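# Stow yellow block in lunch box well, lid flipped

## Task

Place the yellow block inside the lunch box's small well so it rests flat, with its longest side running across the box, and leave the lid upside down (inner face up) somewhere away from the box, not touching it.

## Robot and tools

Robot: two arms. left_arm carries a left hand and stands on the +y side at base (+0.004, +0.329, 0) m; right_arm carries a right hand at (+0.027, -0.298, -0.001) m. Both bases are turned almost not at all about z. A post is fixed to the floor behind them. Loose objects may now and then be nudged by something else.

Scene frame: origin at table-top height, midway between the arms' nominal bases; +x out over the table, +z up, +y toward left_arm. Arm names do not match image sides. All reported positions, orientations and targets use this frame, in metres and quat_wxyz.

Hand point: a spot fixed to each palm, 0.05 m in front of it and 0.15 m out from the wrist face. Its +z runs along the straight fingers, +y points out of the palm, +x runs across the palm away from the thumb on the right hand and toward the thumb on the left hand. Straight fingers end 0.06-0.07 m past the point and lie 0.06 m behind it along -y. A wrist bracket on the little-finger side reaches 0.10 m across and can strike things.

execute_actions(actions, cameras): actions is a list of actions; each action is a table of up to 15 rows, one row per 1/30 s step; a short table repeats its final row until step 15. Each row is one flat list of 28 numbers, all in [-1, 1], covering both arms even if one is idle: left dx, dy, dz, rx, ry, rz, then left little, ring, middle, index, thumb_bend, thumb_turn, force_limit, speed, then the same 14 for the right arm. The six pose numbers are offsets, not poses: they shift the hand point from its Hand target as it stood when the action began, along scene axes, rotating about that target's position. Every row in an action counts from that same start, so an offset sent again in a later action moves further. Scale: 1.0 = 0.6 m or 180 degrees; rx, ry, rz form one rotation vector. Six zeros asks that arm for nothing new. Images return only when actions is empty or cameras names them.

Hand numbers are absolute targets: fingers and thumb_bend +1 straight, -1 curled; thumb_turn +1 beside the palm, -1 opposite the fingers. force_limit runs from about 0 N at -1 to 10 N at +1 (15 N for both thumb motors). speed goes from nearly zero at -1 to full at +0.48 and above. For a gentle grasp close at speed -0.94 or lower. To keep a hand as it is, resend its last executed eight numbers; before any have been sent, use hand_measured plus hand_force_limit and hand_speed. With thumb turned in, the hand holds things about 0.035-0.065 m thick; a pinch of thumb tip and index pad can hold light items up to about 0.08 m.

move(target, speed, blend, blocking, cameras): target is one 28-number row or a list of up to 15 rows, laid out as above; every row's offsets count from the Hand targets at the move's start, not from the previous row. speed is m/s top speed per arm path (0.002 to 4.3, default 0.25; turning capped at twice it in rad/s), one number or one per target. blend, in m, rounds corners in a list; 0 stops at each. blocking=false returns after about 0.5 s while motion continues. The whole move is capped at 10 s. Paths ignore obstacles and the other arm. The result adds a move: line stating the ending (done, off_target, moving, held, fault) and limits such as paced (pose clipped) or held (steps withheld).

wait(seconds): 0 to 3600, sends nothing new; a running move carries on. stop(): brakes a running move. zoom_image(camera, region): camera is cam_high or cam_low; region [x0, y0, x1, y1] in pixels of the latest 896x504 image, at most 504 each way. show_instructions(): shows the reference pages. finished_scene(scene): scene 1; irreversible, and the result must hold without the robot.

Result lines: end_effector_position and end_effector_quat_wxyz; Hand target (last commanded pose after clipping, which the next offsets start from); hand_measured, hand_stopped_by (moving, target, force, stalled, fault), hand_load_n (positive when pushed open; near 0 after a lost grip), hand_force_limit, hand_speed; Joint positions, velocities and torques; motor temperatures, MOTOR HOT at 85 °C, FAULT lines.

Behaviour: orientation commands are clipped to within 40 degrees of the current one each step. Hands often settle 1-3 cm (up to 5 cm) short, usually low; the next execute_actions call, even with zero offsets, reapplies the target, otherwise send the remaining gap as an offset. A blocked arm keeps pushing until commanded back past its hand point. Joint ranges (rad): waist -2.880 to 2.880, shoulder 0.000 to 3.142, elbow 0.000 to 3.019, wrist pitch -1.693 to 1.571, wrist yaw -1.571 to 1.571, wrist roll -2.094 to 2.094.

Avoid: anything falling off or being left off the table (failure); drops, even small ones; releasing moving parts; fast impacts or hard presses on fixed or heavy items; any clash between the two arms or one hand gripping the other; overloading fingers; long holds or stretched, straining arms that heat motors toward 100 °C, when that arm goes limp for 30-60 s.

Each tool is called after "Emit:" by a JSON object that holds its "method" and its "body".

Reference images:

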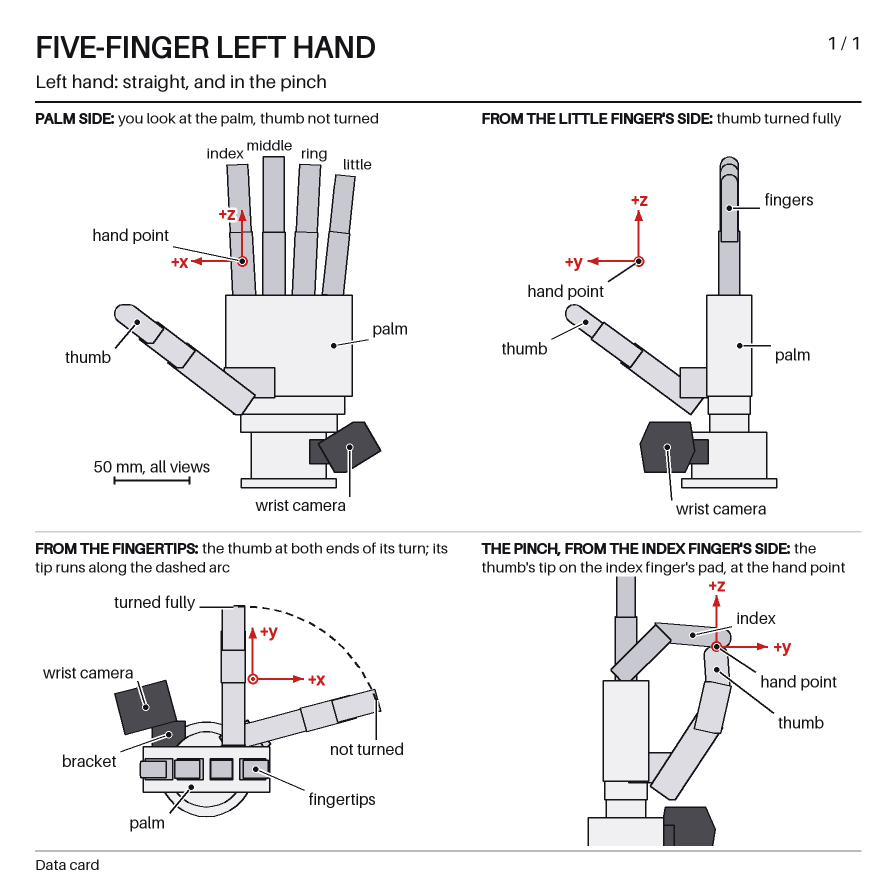

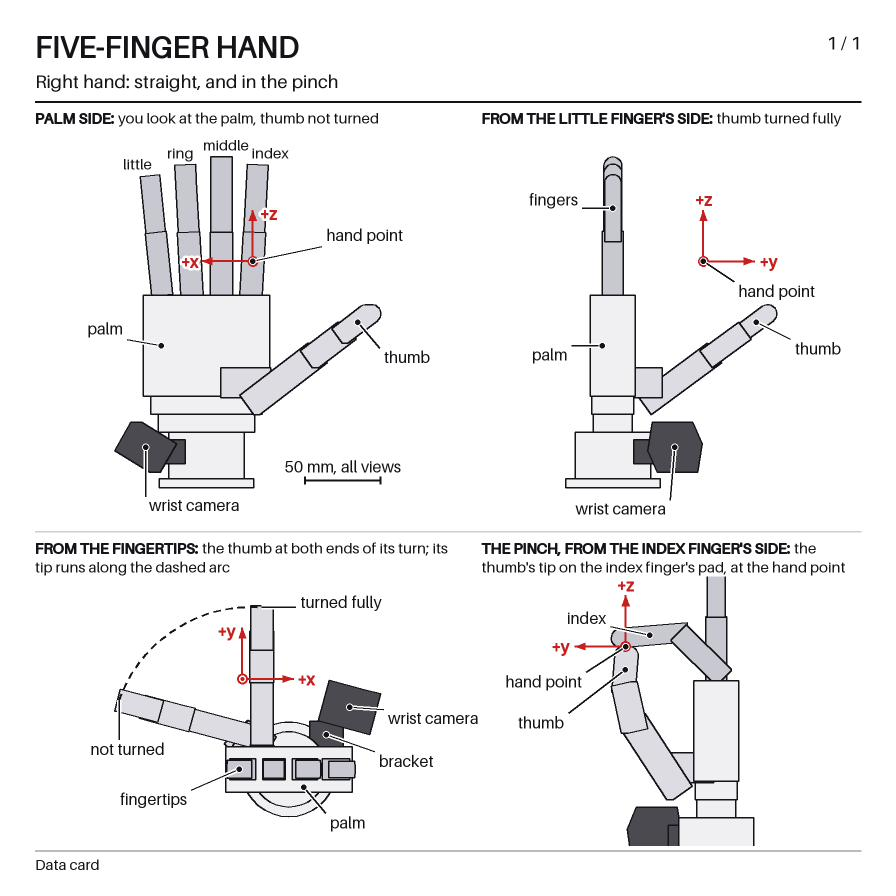

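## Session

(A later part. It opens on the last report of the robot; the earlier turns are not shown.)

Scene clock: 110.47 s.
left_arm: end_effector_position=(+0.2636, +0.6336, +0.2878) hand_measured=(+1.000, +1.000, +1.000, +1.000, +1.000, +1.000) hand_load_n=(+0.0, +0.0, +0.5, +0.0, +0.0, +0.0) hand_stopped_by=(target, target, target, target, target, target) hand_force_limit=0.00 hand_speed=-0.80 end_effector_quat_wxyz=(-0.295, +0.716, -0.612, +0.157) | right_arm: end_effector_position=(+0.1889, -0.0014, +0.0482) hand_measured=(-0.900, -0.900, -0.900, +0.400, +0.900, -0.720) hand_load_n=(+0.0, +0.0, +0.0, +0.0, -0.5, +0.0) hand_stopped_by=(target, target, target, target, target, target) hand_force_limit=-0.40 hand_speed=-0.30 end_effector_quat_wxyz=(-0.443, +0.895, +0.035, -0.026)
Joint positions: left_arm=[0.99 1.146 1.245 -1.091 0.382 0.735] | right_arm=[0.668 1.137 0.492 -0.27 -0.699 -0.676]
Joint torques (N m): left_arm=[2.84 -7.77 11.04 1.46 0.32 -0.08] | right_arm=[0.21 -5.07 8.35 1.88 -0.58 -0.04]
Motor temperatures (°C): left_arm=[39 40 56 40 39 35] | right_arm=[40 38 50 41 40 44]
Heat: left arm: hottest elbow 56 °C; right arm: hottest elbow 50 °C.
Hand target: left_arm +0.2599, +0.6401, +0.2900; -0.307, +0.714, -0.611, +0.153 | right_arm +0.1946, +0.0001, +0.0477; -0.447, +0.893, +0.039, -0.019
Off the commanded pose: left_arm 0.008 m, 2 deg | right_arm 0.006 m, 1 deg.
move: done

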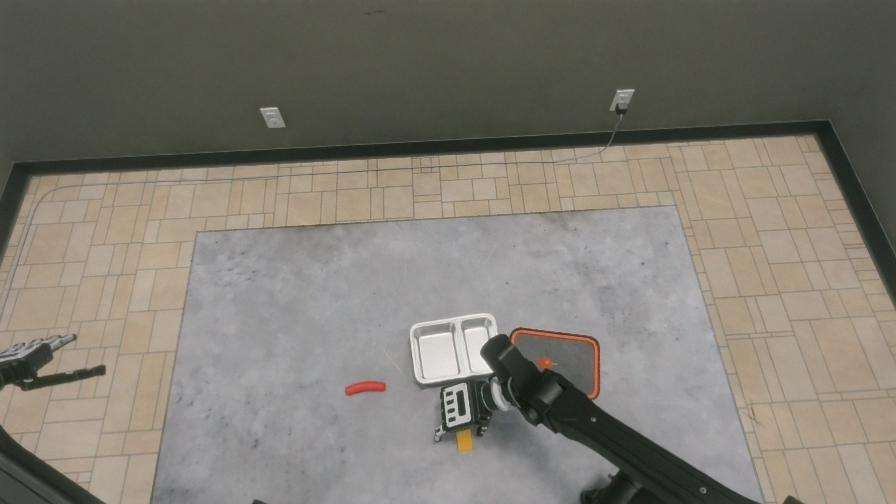

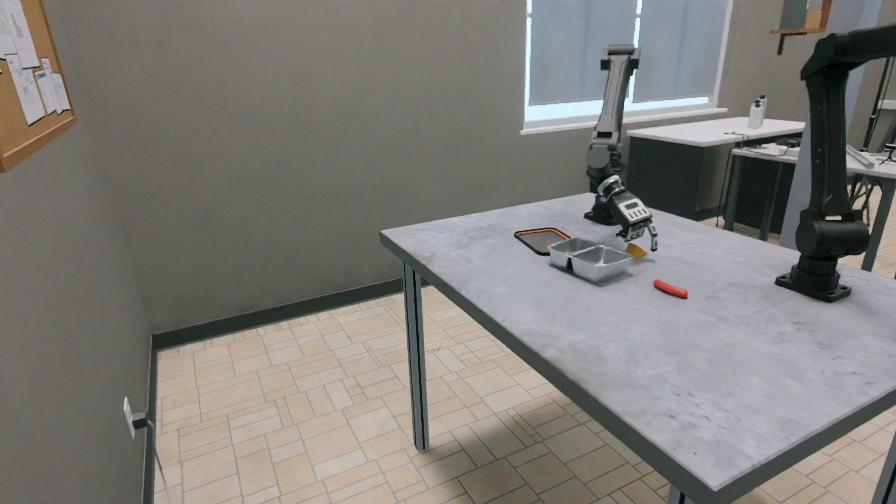

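Emit:
{"method": "move", "body": {"target": [0,0,0,0,0,0,1,1,1,1,1,1,0,-0.8,0.016,0,-0.014,0,0,-0.0167,-0.9,-0.9,-0.9,0.4,0.9,-0.72,-0.4,-0.3], "speed": 0.06, "cameras": ["all"]}}

Emit:
{"method": "zoom_image", "body": {"camera": "cam_low", "region": [600, 190, 680, 270]}}

Emit:
{"method": "zoom_image", "body": {"camera": "cam_high", "region": [420, 380, 500, 460]}}

Scene clock: 113.57 s.
left_arm: end_effector_position=(+0.2636, +0.6336, +0.2878) hand_measured=(+1.000, +1.000, +1.000, +1.000, +1.000, +1.000) hand_load_n=(+0.0, +0.0, +0.0, +0.0, +0.0, +0.0) hand_stopped_by=(target, target, target, target, target, target) hand_force_limit=0.00 hand_speed=-0.80 end_effector_quat_wxyz=(-0.295, +0.716, -0.612, +0.157) | right_arm: end_effector_position=(+0.2000, -0.0003, +0.0411) hand_measured=(-0.900, -0.900, -0.900, +0.400, +0.900, -0.720) hand_load_n=(+0.0, +0.0, +0.0, +0.0, +0.0, +0.0) hand_stopped_by=(target, target, target, target, target, target) hand_force_limit=-0.40 hand_speed=-0.30 end_effector_quat_wxyz=(-0.446, +0.894, +0.025, -0.010)
Joint positions: left_arm=[0.99 1.146 1.245 -1.091 0.382 0.735] | right_arm=[0.655 1.16 0.48 -0.206 -0.681 -0.662]
Joint torques (N m): left_arm=[1.9 -7.47 10.85 1.52 0.31 -0.06] | right_arm=[0.03 -4.89 7.99 1.94 -0.29 0.22]
Motor temperatures (°C): left_arm=[39 40 56 40 39 35] | right_arm=[40 38 50 41 40 44]
Heat: left arm: hottest elbow 56 °C; right arm: hottest elbow 50 °C.
Hand target: left_arm +0.2599, +0.6401, +0.2900; -0.307, +0.714, -0.611, +0.153 | right_arm +0.2044, +0.0000, +0.0393; -0.447, +0.894, +0.016, -0.007
Off the commanded pose: left_arm 0.008 m, 2 deg | right_arm 0.005 m, 1 deg.
move: done

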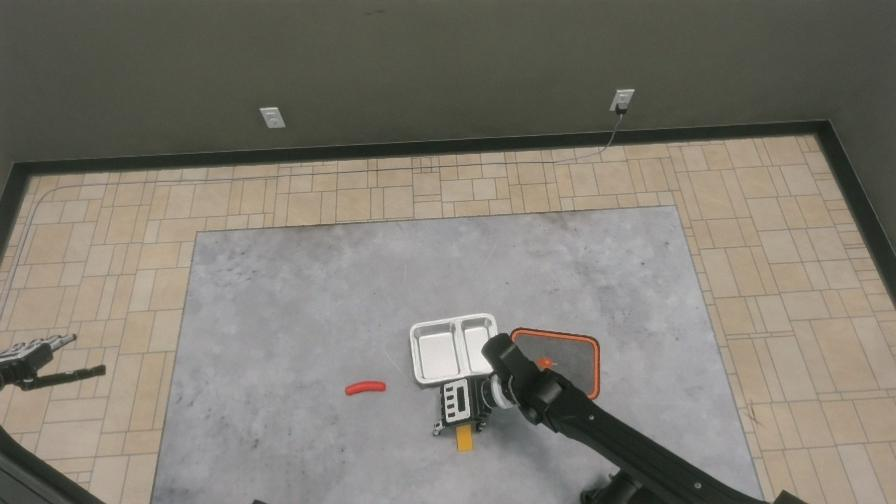

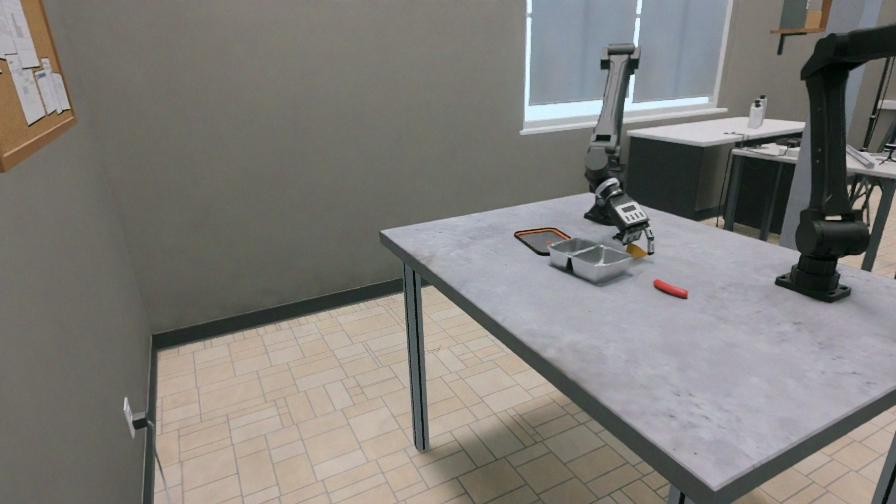

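Scaled by 6.300.

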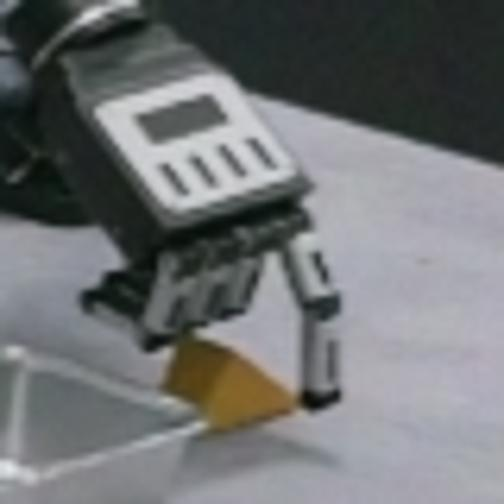

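Scaled by 6.300.

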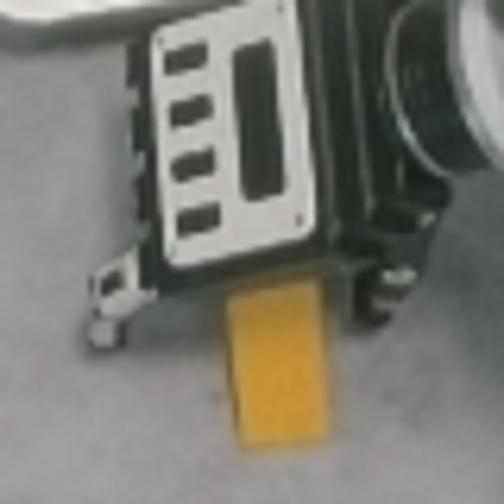

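Emit:
{"method": "move", "body": {"target": [0,0,0,0,0,0,1,1,1,1,1,1,0,-0.8,-0.010,0,-0.003,0,0,0,-0.9,-0.9,-0.9,0.4,0.9,-0.72,-0.4,-0.3], "speed": 0.06, "cameras": []}}

Scene clock: 115.40 s.
left_arm: end_effector_position=(+0.2636, +0.6336, +0.2878) hand_measured=(+1.000, +1.000, +1.000, +1.000, +1.000, +1.000) hand_load_n=(+0.0, +0.0, +0.0, +0.0, +0.0, +0.0) hand_stopped_by=(target, target, target, target, target, target) hand_force_limit=0.00 hand_speed=-0.80 end_effector_quat_wxyz=(-0.295, +0.716, -0.612, +0.157) | right_arm: end_effector_position=(+0.1971, -0.0036, +0.0357) hand_measured=(-0.900, -0.900, -0.900, +0.400, +0.900, -0.720) hand_load_n=(+0.0, +0.0, +0.0, +0.0, +0.0, +0.0) hand_stopped_by=(target, target, target, target, target, target) hand_force_limit=-0.40 hand_speed=-0.30 end_effector_quat_wxyz=(-0.443, +0.896, +0.017, -0.011)
Joint positions: left_arm=[0.99 1.146 1.245 -1.091 0.382 0.735] | right_arm=[0.655 1.16 0.464 -0.192 -0.672 -0.649]
Joint torques (N m): left_arm=[2.43 -7.24 10.92 1.22 0.36 -0.05] | right_arm=[1.61 -6.12 8.31 1.88 -0.28 0.2]
Motor temperatures (°C): left_arm=[39 40 56 40 39 35] | right_arm=[40 38 50 41 40 44]
Heat: left arm: hottest elbow 56 °C; right arm: hottest elbow 50 °C.
Hand target: left_arm +0.2599, +0.6401, +0.2900; -0.307, +0.714, -0.611, +0.153 | right_arm +0.1984, +0.0001, +0.0375; -0.447, +0.894, +0.016, -0.007
Off the commanded pose: left_arm 0.008 m, 2 deg | right_arm 0.004 m, 1 deg.
move: done

Emit:
{"method": "move", "body": {"target": [0,0,0,0,0,0,1,1,1,1,1,1,0,-0.8,-0.007,0.005,0.009,0,0,0,-0.9,-0.9,-0.9,0.4,0.9,-0.72,-0.4,-0.3], "speed": 0.06, "cameras": ["all"]}}

Emit:
{"method": "zoom_image", "body": {"camera": "cam_low", "region": [600, 190, 680, 270]}}

Scene clock: 116.43 s.
left_arm: end_effector_position=(+0.2636, +0.6336, +0.2878) hand_measured=(+1.000, +1.000, +1.000, +1.000, +1.000, +1.000) hand_load_n=(+0.0, +0.0, +0.0, +0.0, +0.0, +0.0) hand_stopped_by=(target, target, target, target, target, target) hand_force_limit=0.00 hand_speed=-0.80 end_effector_quat_wxyz=(-0.295, +0.716, -0.612, +0.157) | right_arm: end_effector_position=(+0.1939, -0.0012, +0.0374) hand_measured=(-0.900, -0.900, -0.900, +0.400, +0.900, -0.720) hand_load_n=(+0.0, +0.5, +0.0, +0.0, +0.0, +0.0) hand_stopped_by=(target, target, target, target, target, target) hand_force_limit=-0.40 hand_speed=-0.30 end_effector_quat_wxyz=(-0.442, +0.897, +0.015, -0.011)
Joint positions: left_arm=[0.99 1.146 1.245 -1.091 0.382 0.735] | right_arm=[0.67 1.152 0.464 -0.192 -0.661 -0.631]
Joint torques (N m): left_arm=[2.02 -7.36 10.95 1.5 0.35 -0.08] | right_arm=[1.9 -6.53 8.35 1.47 -0.3 0.29]
Motor temperatures (°C): left_arm=[39 40 56 40 39 35] | right_arm=[40 38 50 41 40 44]
Heat: left arm: hottest elbow 56 °C; right arm: hottest elbow 50 °C.
Hand target: left_arm +0.2599, +0.6401, +0.2900; -0.307, +0.714, -0.611, +0.153 | right_arm +0.1941, +0.0031, +0.0429; -0.447, +0.894, +0.016, -0.007
Off the commanded pose: left_arm 0.008 m, 2 deg | right_arm 0.007 m, 1 deg.
move: done

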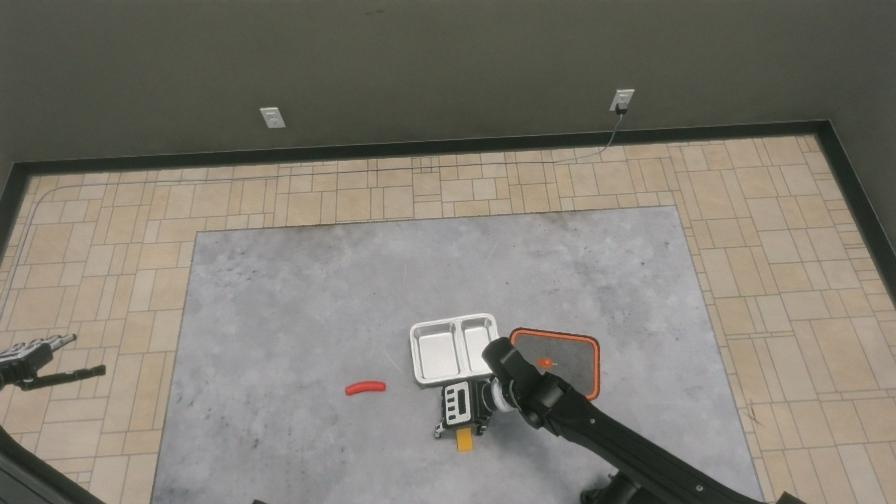

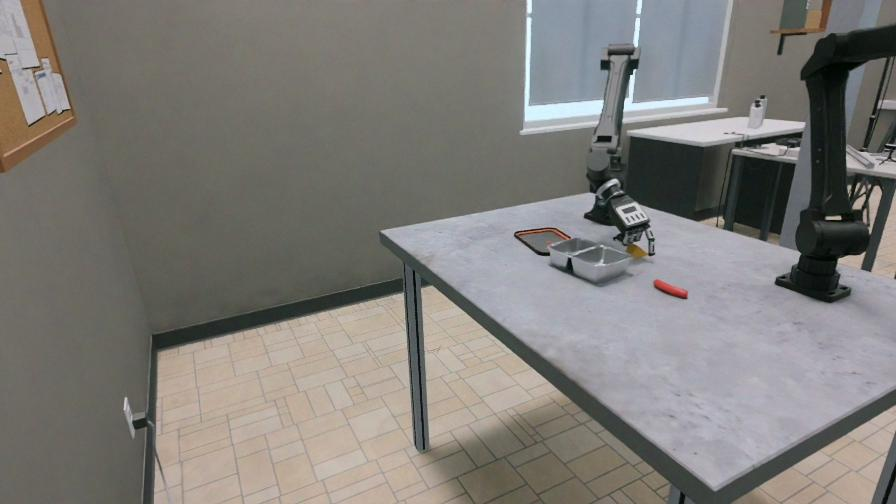

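Scaled by 6.300.

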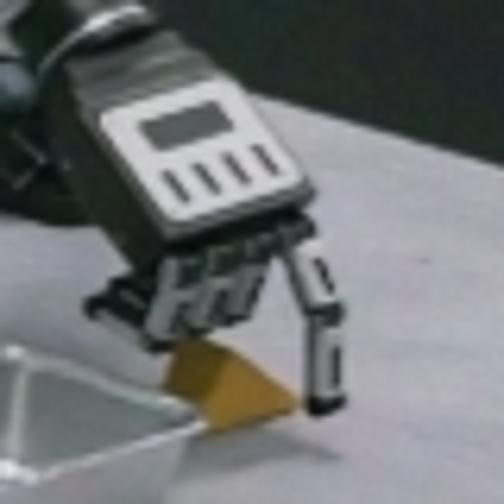

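Emit:
{"method": "move", "body": {"target": [[0,0,0,0,0,0,1,1,1,1,1,1,0,-0.8,0,0,0,0,0,0,-0.9,-0.9,-0.9,0.12,0.8,-0.72,-0.6,-0.6],[0,0,0,0,0,0,1,1,1,1,1,1,0,-0.8,0,0,0,0,0,0,-0.9,-0.9,-0.9,-0.35,0.2,-0.72,-0.6,-0.92]], "cameras": ["all"]}}

Emit:
{"method": "zoom_image", "body": {"camera": "cam_low", "region": [600, 190, 680, 270]}}

Scene clock: 119.07 s.
left_arm: end_effector_position=(+0.2636, +0.6336, +0.2878) hand_measured=(+1.000, +1.000, +1.000, +1.000, +1.000, +1.000) hand_load_n=(+0.0, +0.0, +0.0, +0.0, +0.0, +0.0) hand_stopped_by=(target, target, target, target, target, target) hand_force_limit=0.00 hand_speed=-0.80 end_effector_quat_wxyz=(-0.295, +0.716, -0.612, +0.157) | right_arm: end_effector_position=(+0.1939, -0.0011, +0.0375) hand_measured=(-0.900, -0.900, -0.900, -0.170, +0.652, -0.720) hand_load_n=(+0.0, +0.5, +0.0, +2.5, +4.0, +0.0) hand_stopped_by=(target, target, target, force, force, target) hand_force_limit=-0.60 hand_speed=-0.92 end_effector_quat_wxyz=(-0.442, +0.897, +0.015, -0.011)
Joint positions: left_arm=[0.99 1.146 1.245 -1.091 0.382 0.735] | right_arm=[0.67 1.152 0.464 -0.192 -0.661 -0.63]
Joint torques (N m): left_arm=[1.9 -7.82 10.96 1.33 0.28 -0.06] | right_arm=[1.32 -6.65 8.39 1.44 -0.31 0.27]
Motor temperatures (°C): left_arm=[39 40 56 40 39 35] | right_arm=[40 38 50 41 39 44]
Heat: left arm: hottest elbow 56 °C; right arm: hottest elbow 50 °C.
Hand target: left_arm +0.2599, +0.6401, +0.2900; -0.307, +0.714, -0.611, +0.153 | right_arm +0.1941, +0.0031, +0.0429; -0.447, +0.894, +0.016, -0.008
Off the commanded pose: left_arm 0.008 m, 2 deg | right_arm 0.007 m, 1 deg.
move: done

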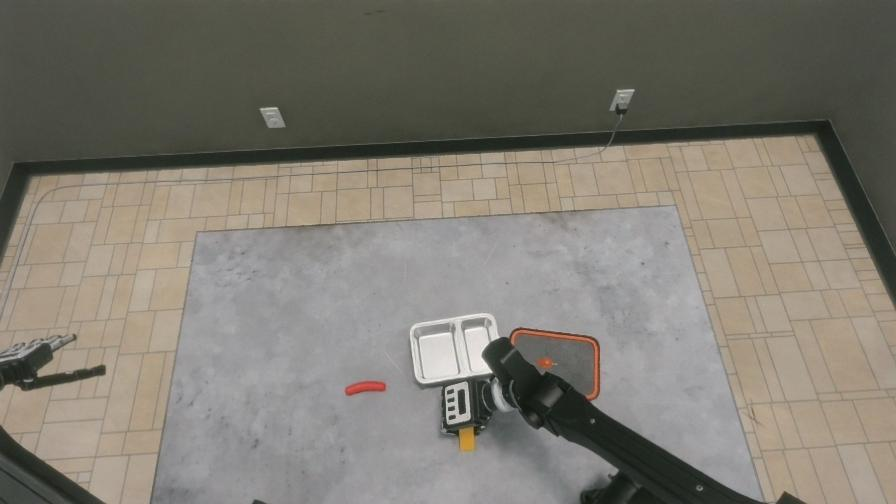

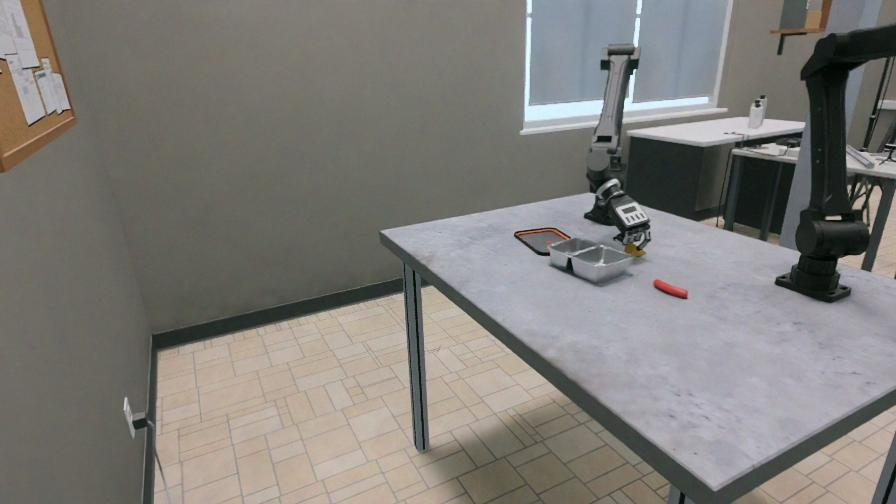

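Scaled by 6.300.

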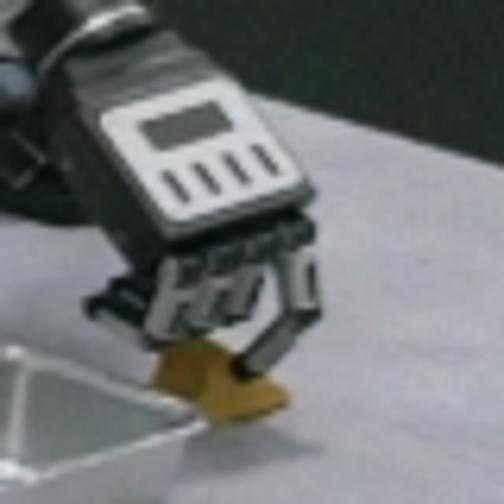

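Emit:
{"method": "move", "body": {"target": [0,0,0,0,0,0,1,1,1,1,1,1,0,-0.8,0,0,0.06,0,0,0,-0.9,-0.9,-0.9,-0.35,0.2,-0.72,-0.6,-0.92], "speed": 0.05, "cameras": ["all"]}}

Emit:
{"method": "zoom_image", "body": {"camera": "cam_low", "region": [600, 170, 680, 250]}}

Emit:
{"method": "zoom_image", "body": {"camera": "cam_high", "region": [420, 380, 500, 460]}}

Scene clock: 120.77 s.
left_arm: end_effector_position=(+0.2636, +0.6336, +0.2878) hand_measured=(+1.000, +1.000, +1.000, +1.000, +1.000, +1.000) hand_load_n=(+0.0, +0.0, +0.0, +0.0, +0.0, +0.0) hand_stopped_by=(target, target, target, target, target, target) hand_force_limit=0.00 hand_speed=-0.80 end_effector_quat_wxyz=(-0.295, +0.716, -0.612, +0.157) | right_arm: end_effector_position=(+0.1864, -0.0076, +0.0618) hand_measured=(-0.900, -0.900, -0.900, -0.170, +0.652, -0.720) hand_load_n=(+0.0, +0.0, +0.0, +2.5, +3.5, +0.0) hand_stopped_by=(target, target, target, force, force, target) hand_force_limit=-0.60 hand_speed=-0.92 end_effector_quat_wxyz=(-0.439, +0.898, +0.013, -0.015)
Joint positions: left_arm=[0.99 1.146 1.245 -1.091 0.382 0.735] | right_arm=[0.671 1.063 0.489 -0.317 -0.661 -0.629]
Joint torques (N m): left_arm=[1.9 -7.59 10.97 1.43 0.26 -0.09] | right_arm=[1.61 -5.3 11.92 0.84 -0.31 0.26]
Motor temperatures (°C): left_arm=[39 40 56 40 39 35] | right_arm=[40 38 50 41 39 44]
Heat: left arm: hottest elbow 56 °C; right arm: hottest elbow 50 °C.
Hand target: left_arm +0.2599, +0.6401, +0.2900; -0.307, +0.714, -0.611, +0.153 | right_arm +0.1941, +0.0031, +0.0789; -0.448, +0.894, +0.016, -0.007
Off the commanded pose: left_arm 0.008 m, 2 deg | right_arm 0.022 m, 1 deg.
move: off_target (right_arm)

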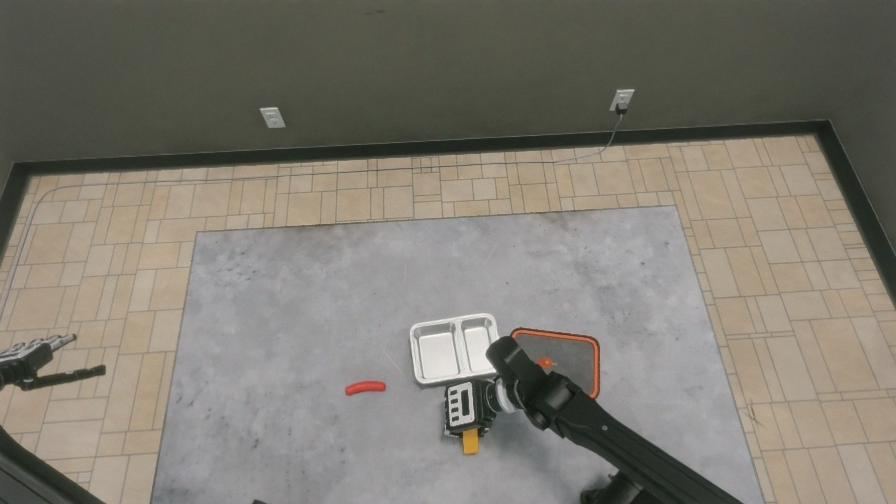

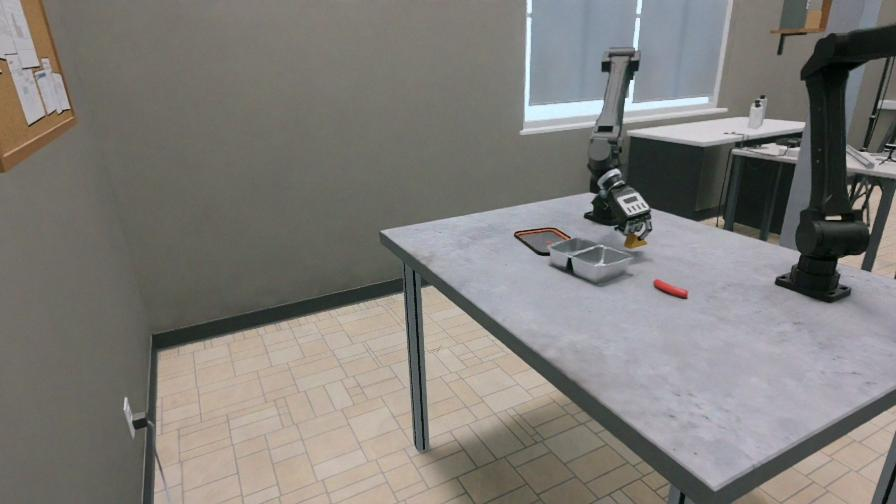

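Scaled by 6.300.

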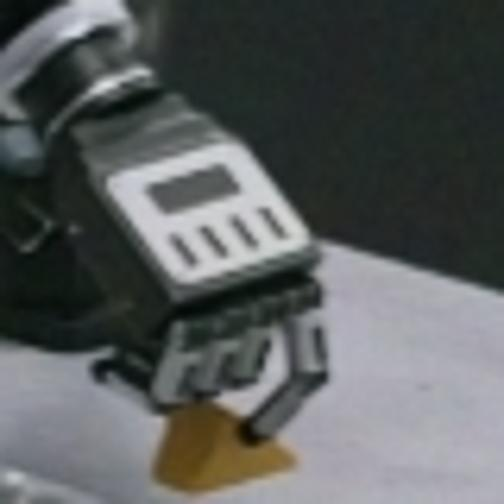

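Scaled by 6.300.

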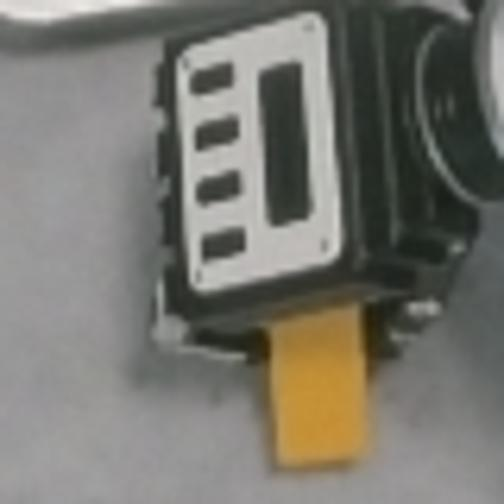

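Emit:
{"method": "move", "body": {"target": [[0,0,0,0,0,0,1,1,1,1,1,1,0,-0.8,0,0,0.15,0,0,0.01,-0.9,-0.9,-0.9,-0.35,0.2,-0.72,-0.6,-0.92],[0,0,0,0,0,0,1,1,1,1,1,1,0,-0.8,0.2767,-0.0683,0.16,0,0,0.025,-0.9,-0.9,-0.9,-0.35,0.2,-0.72,-0.6,-0.92]], "speed": 0.12, "blend": 0.03, "cameras": ["all"]}}

Emit:
{"method": "zoom_image", "body": {"camera": "cam_low", "region": [530, 130, 670, 290]}}

Emit:
{"method": "zoom_image", "body": {"camera": "cam_high", "region": [400, 290, 520, 410]}}

Scene clock: 125.73 s.
left_arm: end_effector_position=(+0.2636, +0.6336, +0.2878) hand_measured=(+1.000, +1.000, +1.000, +1.000, +1.000, +1.000) hand_load_n=(+0.0, -0.5, +0.0, -0.5, +0.0, +0.0) hand_stopped_by=(target, target, target, target, target, target) hand_force_limit=0.00 hand_speed=-0.80 end_effector_quat_wxyz=(-0.295, +0.716, -0.612, +0.157) | right_arm: end_effector_position=(+0.3470, -0.0417, +0.1628) hand_measured=(-0.900, -0.900, -0.900, -0.170, +0.652, -0.720) hand_load_n=(+0.5, +0.0, +0.0, +2.5, +3.5, +0.0) hand_stopped_by=(target, target, target, force, force, target) hand_force_limit=-0.60 hand_speed=-0.92 end_effector_quat_wxyz=(-0.442, +0.895, +0.042, -0.036)
Joint positions: left_arm=[0.99 1.146 1.245 -1.091 0.382 0.735] | right_arm=[0.313 1.359 1.051 -0.956 -0.882 -1.146]
Joint torques (N m): left_arm=[2.14 -7.24 10.85 1.29 0.32 -0.02] | right_arm=[0.73 -8.94 12.88 0.2 -0.83 -0.03]
Motor temperatures (°C): left_arm=[39 40 56 40 39 35] | right_arm=[40 38 51 41 39 44]
Heat: left arm: hottest elbow 56 °C; right arm: hottest elbow 51 °C.
Hand target: left_arm +0.2599, +0.6401, +0.2900; -0.307, +0.714, -0.611, +0.153 | right_arm +0.3602, -0.0380, +0.1748; -0.447, +0.893, +0.051, -0.025
Off the commanded pose: left_arm 0.008 m, 2 deg | right_arm 0.018 m, 2 deg.
move: off_target (right_arm)

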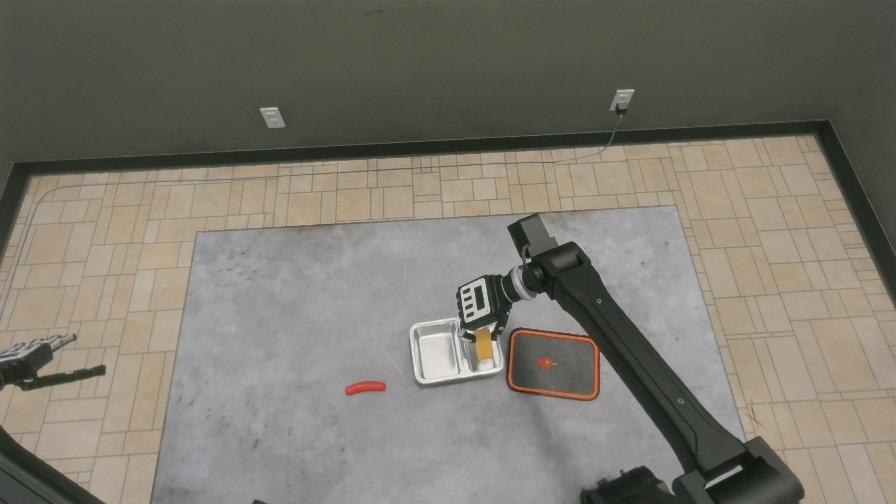

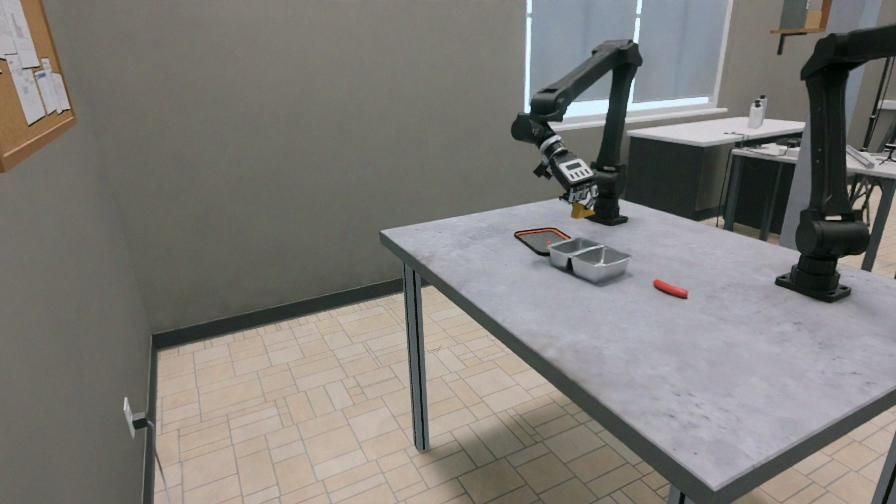

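Scaled by 3.150.

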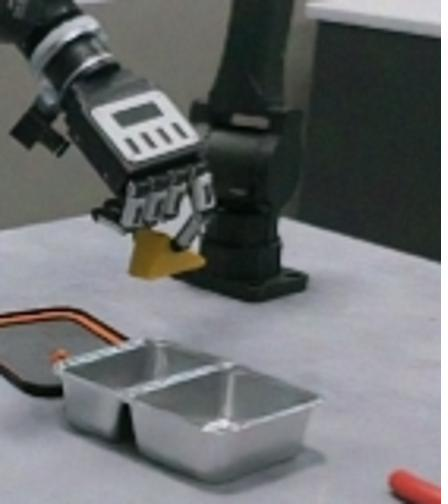

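Scaled by 4.200.

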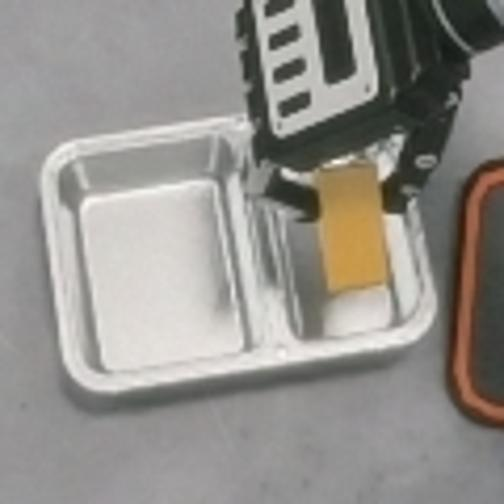

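Emit:
{"method": "move", "body": {"target": [0,0,0,0,0,0,1,1,1,1,1,1,0,-0.8,0.023,-0.0067,-0.1163,0,0,0.028,-0.9,-0.9,-0.9,-0.35,0.2,-0.72,-0.6,-0.92], "speed": 0.06, "cameras": ["all"]}}

Emit:
{"method": "zoom_image", "body": {"camera": "cam_low", "region": [530, 170, 650, 290]}}

Emit:
{"method": "zoom_image", "body": {"camera": "cam_high", "region": [430, 290, 530, 390]}}

Scene clock: 133.40 s.
left_arm: end_effector_position=(+0.2636, +0.6336, +0.2878) hand_measured=(+1.000, +1.000, +1.000, +1.000, +1.000, +1.000) hand_load_n=(+0.0, +0.0, +0.0, +0.0, +0.0, +0.0) hand_stopped_by=(target, target, target, target, target, target) hand_force_limit=0.00 hand_speed=-0.80 end_effector_quat_wxyz=(-0.295, +0.716, -0.612, +0.157) | right_arm: end_effector_position=(+0.3645, -0.0418, +0.1061) hand_measured=(-0.900, -0.900, -0.900, -0.170, +0.652, -0.720) hand_load_n=(+0.0, +0.0, +0.0, +2.5, +4.0, +0.0) hand_stopped_by=(target, target, target, force, force, target) hand_force_limit=-0.60 hand_speed=-0.92 end_effector_quat_wxyz=(-0.442, +0.891, +0.085, -0.054)
Joint positions: left_arm=[0.99 1.146 1.245 -1.091 0.382 0.735] | right_arm=[0.299 1.507 1.051 -0.933 -0.91 -1.314]
Joint torques (N m): left_arm=[0.85 -7.41 11 1.42 0.34 -0.05] | right_arm=[-0.03 -9.93 9.31 1.13 -0.86 -0.02]
Motor temperatures (°C): left_arm=[39 40 56 40 39 35] | right_arm=[40 38 53 41 40 44]
Heat: left arm: hottest elbow 56 °C; right arm: hottest elbow 53 °C.
Hand target: left_arm +0.2599, +0.6401, +0.2900; -0.307, +0.714, -0.611, +0.153 | right_arm +0.3740, -0.0420, +0.1050; -0.445, +0.890, +0.090, -0.045
Off the commanded pose: left_arm 0.008 m, 2 deg | right_arm 0.010 m, 1 deg.
move: done

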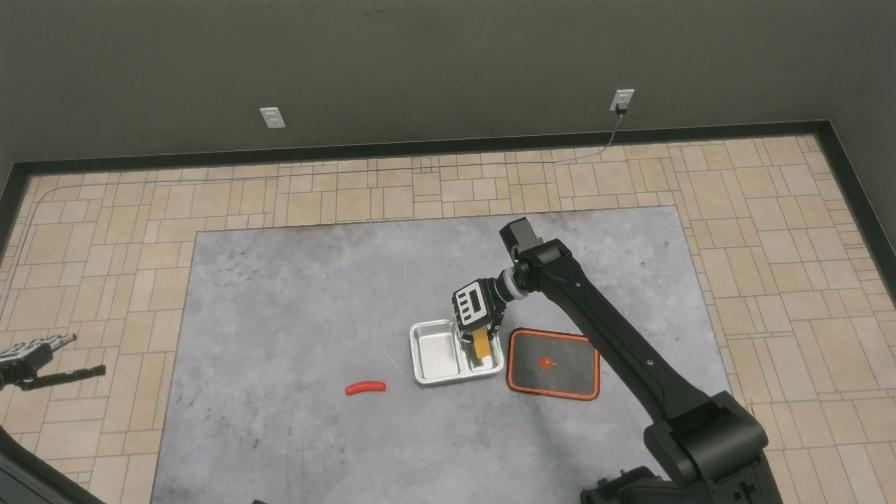

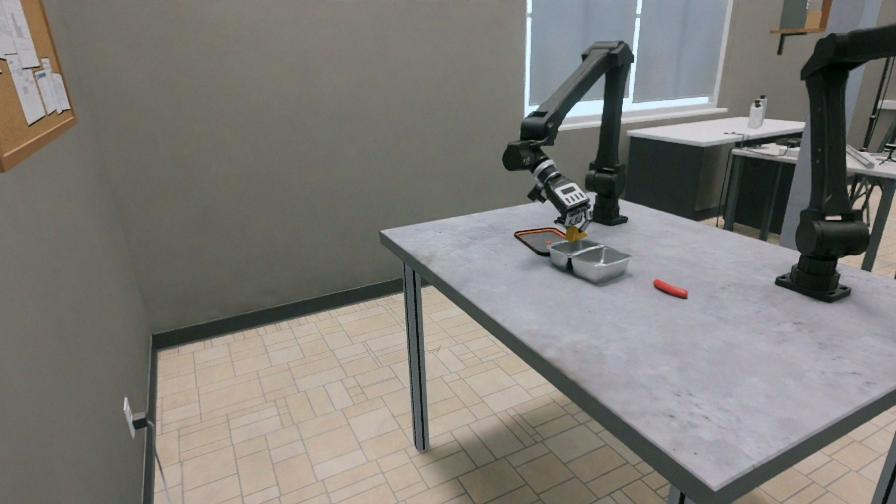

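Scaled by 4.200.

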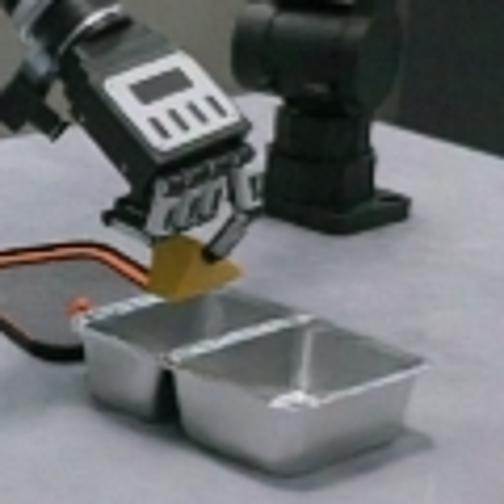

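Scaled by 5.040.

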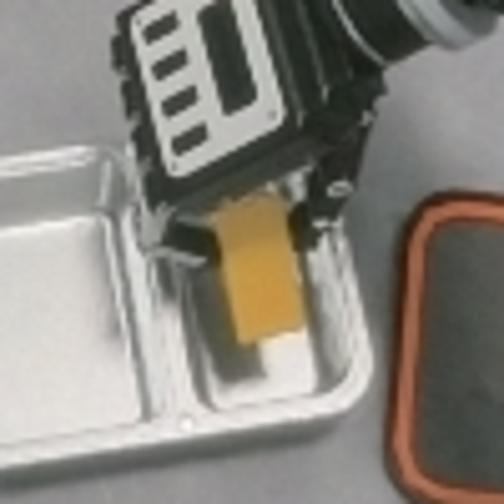

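Emit:
{"method": "move", "body": {"target": [0,0,0,0,0,0,1,1,1,1,1,1,0,-0.8,0.007,0.0013,-0.05,0,0,0.011,-0.9,-0.9,-0.9,-0.35,0.2,-0.72,-0.6,-0.92], "speed": 0.05, "cameras": ["all"]}}

Emit:
{"method": "zoom_image", "body": {"camera": "cam_low", "region": [530, 190, 630, 290]}}

Emit:
{"method": "zoom_image", "body": {"camera": "cam_high", "region": [430, 290, 530, 390]}}

Scene clock: 135.43 s.
left_arm: end_effector_position=(+0.2636, +0.6336, +0.2878) hand_measured=(+1.000, +1.000, +1.000, +1.000, +1.000, +1.000) hand_load_n=(+0.0, +0.0, +0.0, +0.0, +0.0, -0.5) hand_stopped_by=(target, target, target, target, target, target) hand_force_limit=0.00 hand_speed=-0.80 end_effector_quat_wxyz=(-0.295, +0.716, -0.612, +0.157) | right_arm: end_effector_position=(+0.3723, -0.0395, +0.0798) hand_measured=(-0.900, -0.900, -0.900, -0.170, +0.652, -0.720) hand_load_n=(+0.0, +0.0, +0.0, +2.5, +3.5, +0.0) hand_stopped_by=(target, target, target, force, force, target) hand_force_limit=-0.60 hand_speed=-0.92 end_effector_quat_wxyz=(-0.442, +0.889, +0.103, -0.058)
Joint positions: left_arm=[0.99 1.146 1.245 -1.091 0.382 0.735] | right_arm=[0.299 1.572 1.051 -0.902 -0.916 -1.371]
Joint torques (N m): left_arm=[1.9 -7.65 11.04 1.44 0.32 -0.05] | right_arm=[0.44 -10.81 8.28 1.03 -0.85 -0.06]
Motor temperatures (°C): left_arm=[39 40 56 40 39 35] | right_arm=[40 38 53 41 40 44]
Heat: left arm: hottest elbow 56 °C; right arm: hottest elbow 53 °C.
Hand target: left_arm +0.2599, +0.6401, +0.2900; -0.307, +0.714, -0.611, +0.153 | right_arm +0.3782, -0.0412, +0.0750; -0.444, +0.888, +0.105, -0.052
Off the commanded pose: left_arm 0.008 m, 2 deg | right_arm 0.008 m, 1 deg.
move: done

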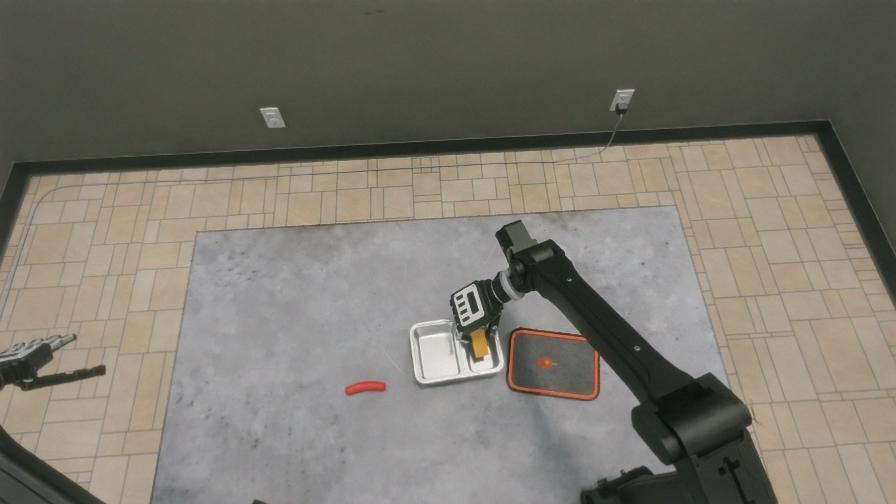

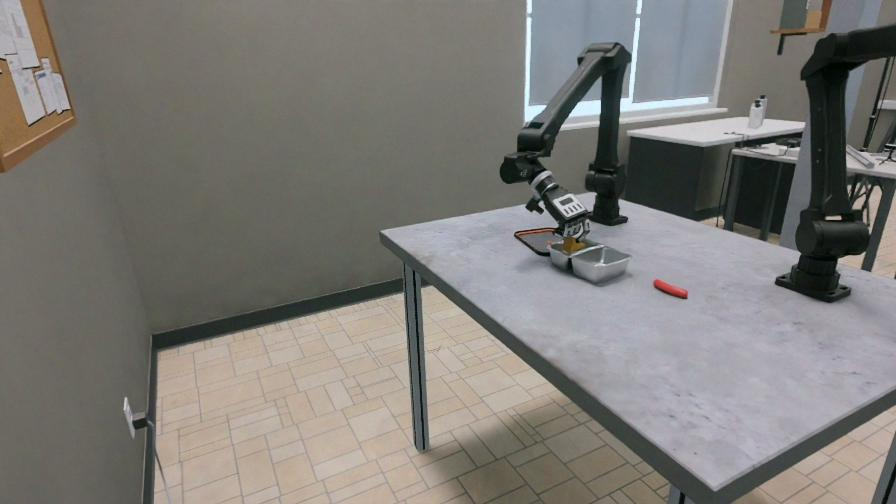

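Scaled by 5.040.

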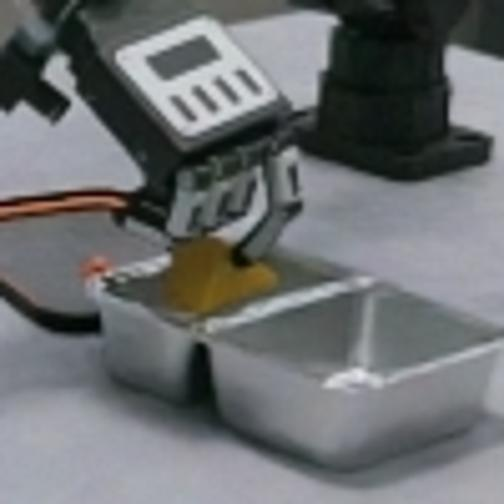

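Scaled by 5.040.

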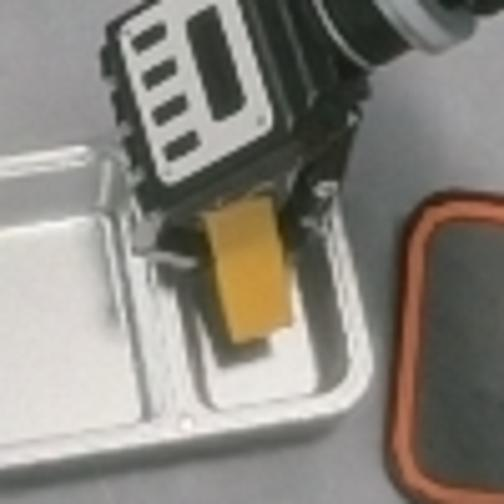

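Emit:
{"method": "move", "body": {"target": [0,0,0,0,0,0,1,1,1,1,1,1,0,-0.8,0,0,-0.02,0,0,0,-0.9,-0.9,-0.9,-0.35,0.2,-0.72,-0.6,-0.92], "speed": 0.04, "cameras": ["all"]}}

Emit:
{"method": "zoom_image", "body": {"camera": "cam_low", "region": [530, 190, 630, 290]}}

Emit:
{"method": "zoom_image", "body": {"camera": "cam_high", "region": [440, 310, 520, 390]}}

Scene clock: 137.33 s.
left_arm: end_effector_position=(+0.2636, +0.6336, +0.2878) hand_measured=(+1.000, +1.000, +1.000, +1.000, +1.000, +1.000) hand_load_n=(+0.0, -0.5, +0.0, +0.0, +0.0, -0.5) hand_stopped_by=(target, target, target, target, target, target) hand_force_limit=0.00 hand_speed=-0.80 end_effector_quat_wxyz=(-0.295, +0.716, -0.612, +0.157) | right_arm: end_effector_position=(+0.3724, -0.0394, +0.0681) hand_measured=(-0.900, -0.900, -0.900, -0.170, +0.652, -0.720) hand_load_n=(+0.0, +0.0, +0.0, +2.5, +4.0, +0.0) hand_stopped_by=(target, target, target, force, force, target) hand_force_limit=-0.60 hand_speed=-0.92 end_effector_quat_wxyz=(-0.442, +0.889, +0.103, -0.057)
Joint positions: left_arm=[0.99 1.146 1.245 -1.091 0.382 0.735] | right_arm=[0.299 1.589 1.036 -0.869 -0.916 -1.371]
Joint torques (N m): left_arm=[1.44 -6.65 11.12 1.55 0.4 -0.05] | right_arm=[-0.5 -10.34 7.95 0.94 -0.87 -0.06]
Motor temperatures (°C): left_arm=[39 40 56 40 39 35] | right_arm=[40 38 53 41 40 44]
Heat: left arm: hottest elbow 56 °C; right arm: hottest elbow 53 °C.
Hand target: left_arm +0.2599, +0.6401, +0.2900; -0.307, +0.714, -0.611, +0.153 | right_arm +0.3781, -0.0412, +0.0631; -0.444, +0.888, +0.105, -0.052
Off the commanded pose: left_arm 0.008 m, 2 deg | right_arm 0.008 m, 1 deg.
move: done

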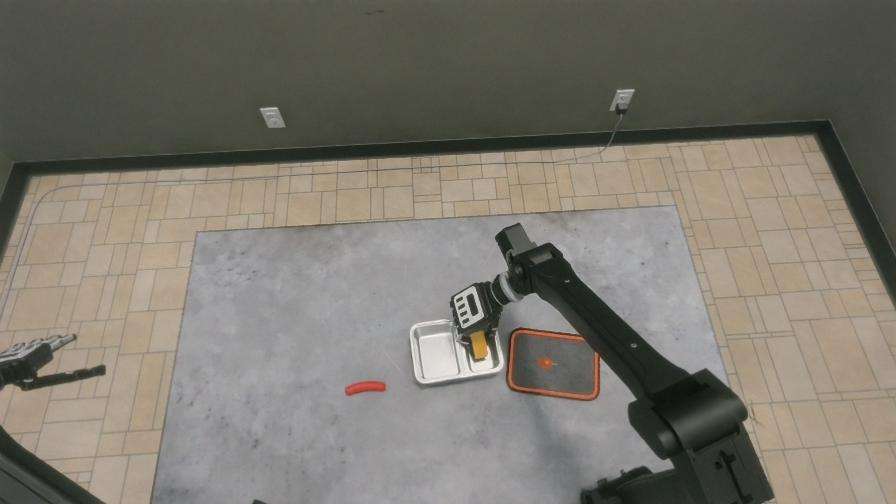

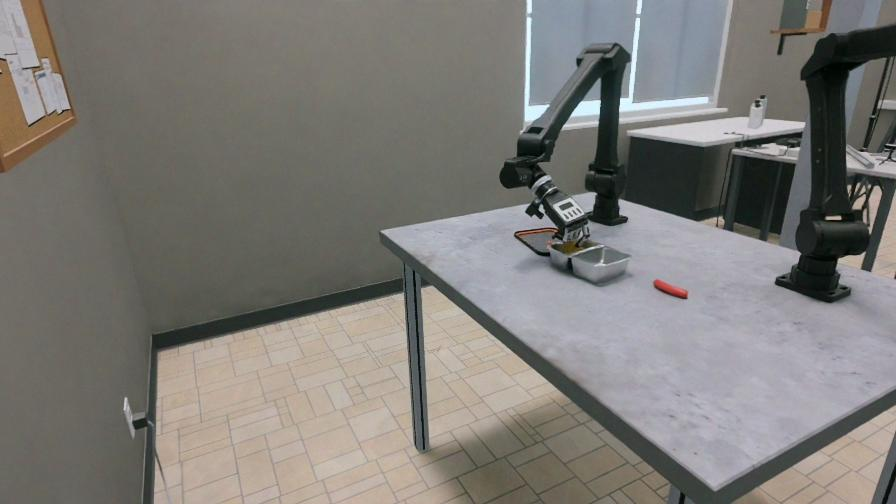

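Scaled by 5.040.

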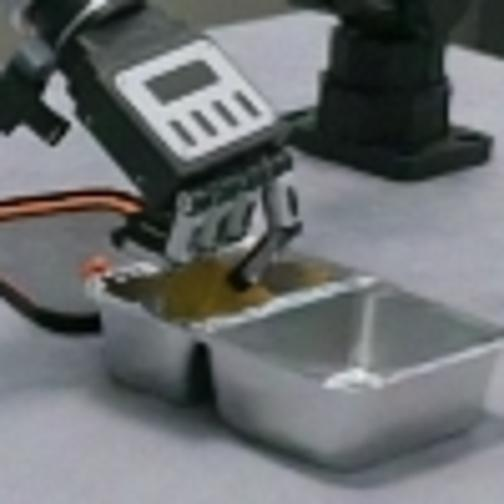

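Scaled by 6.300.

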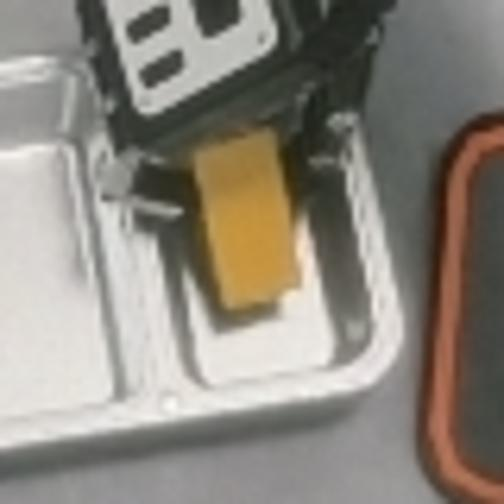

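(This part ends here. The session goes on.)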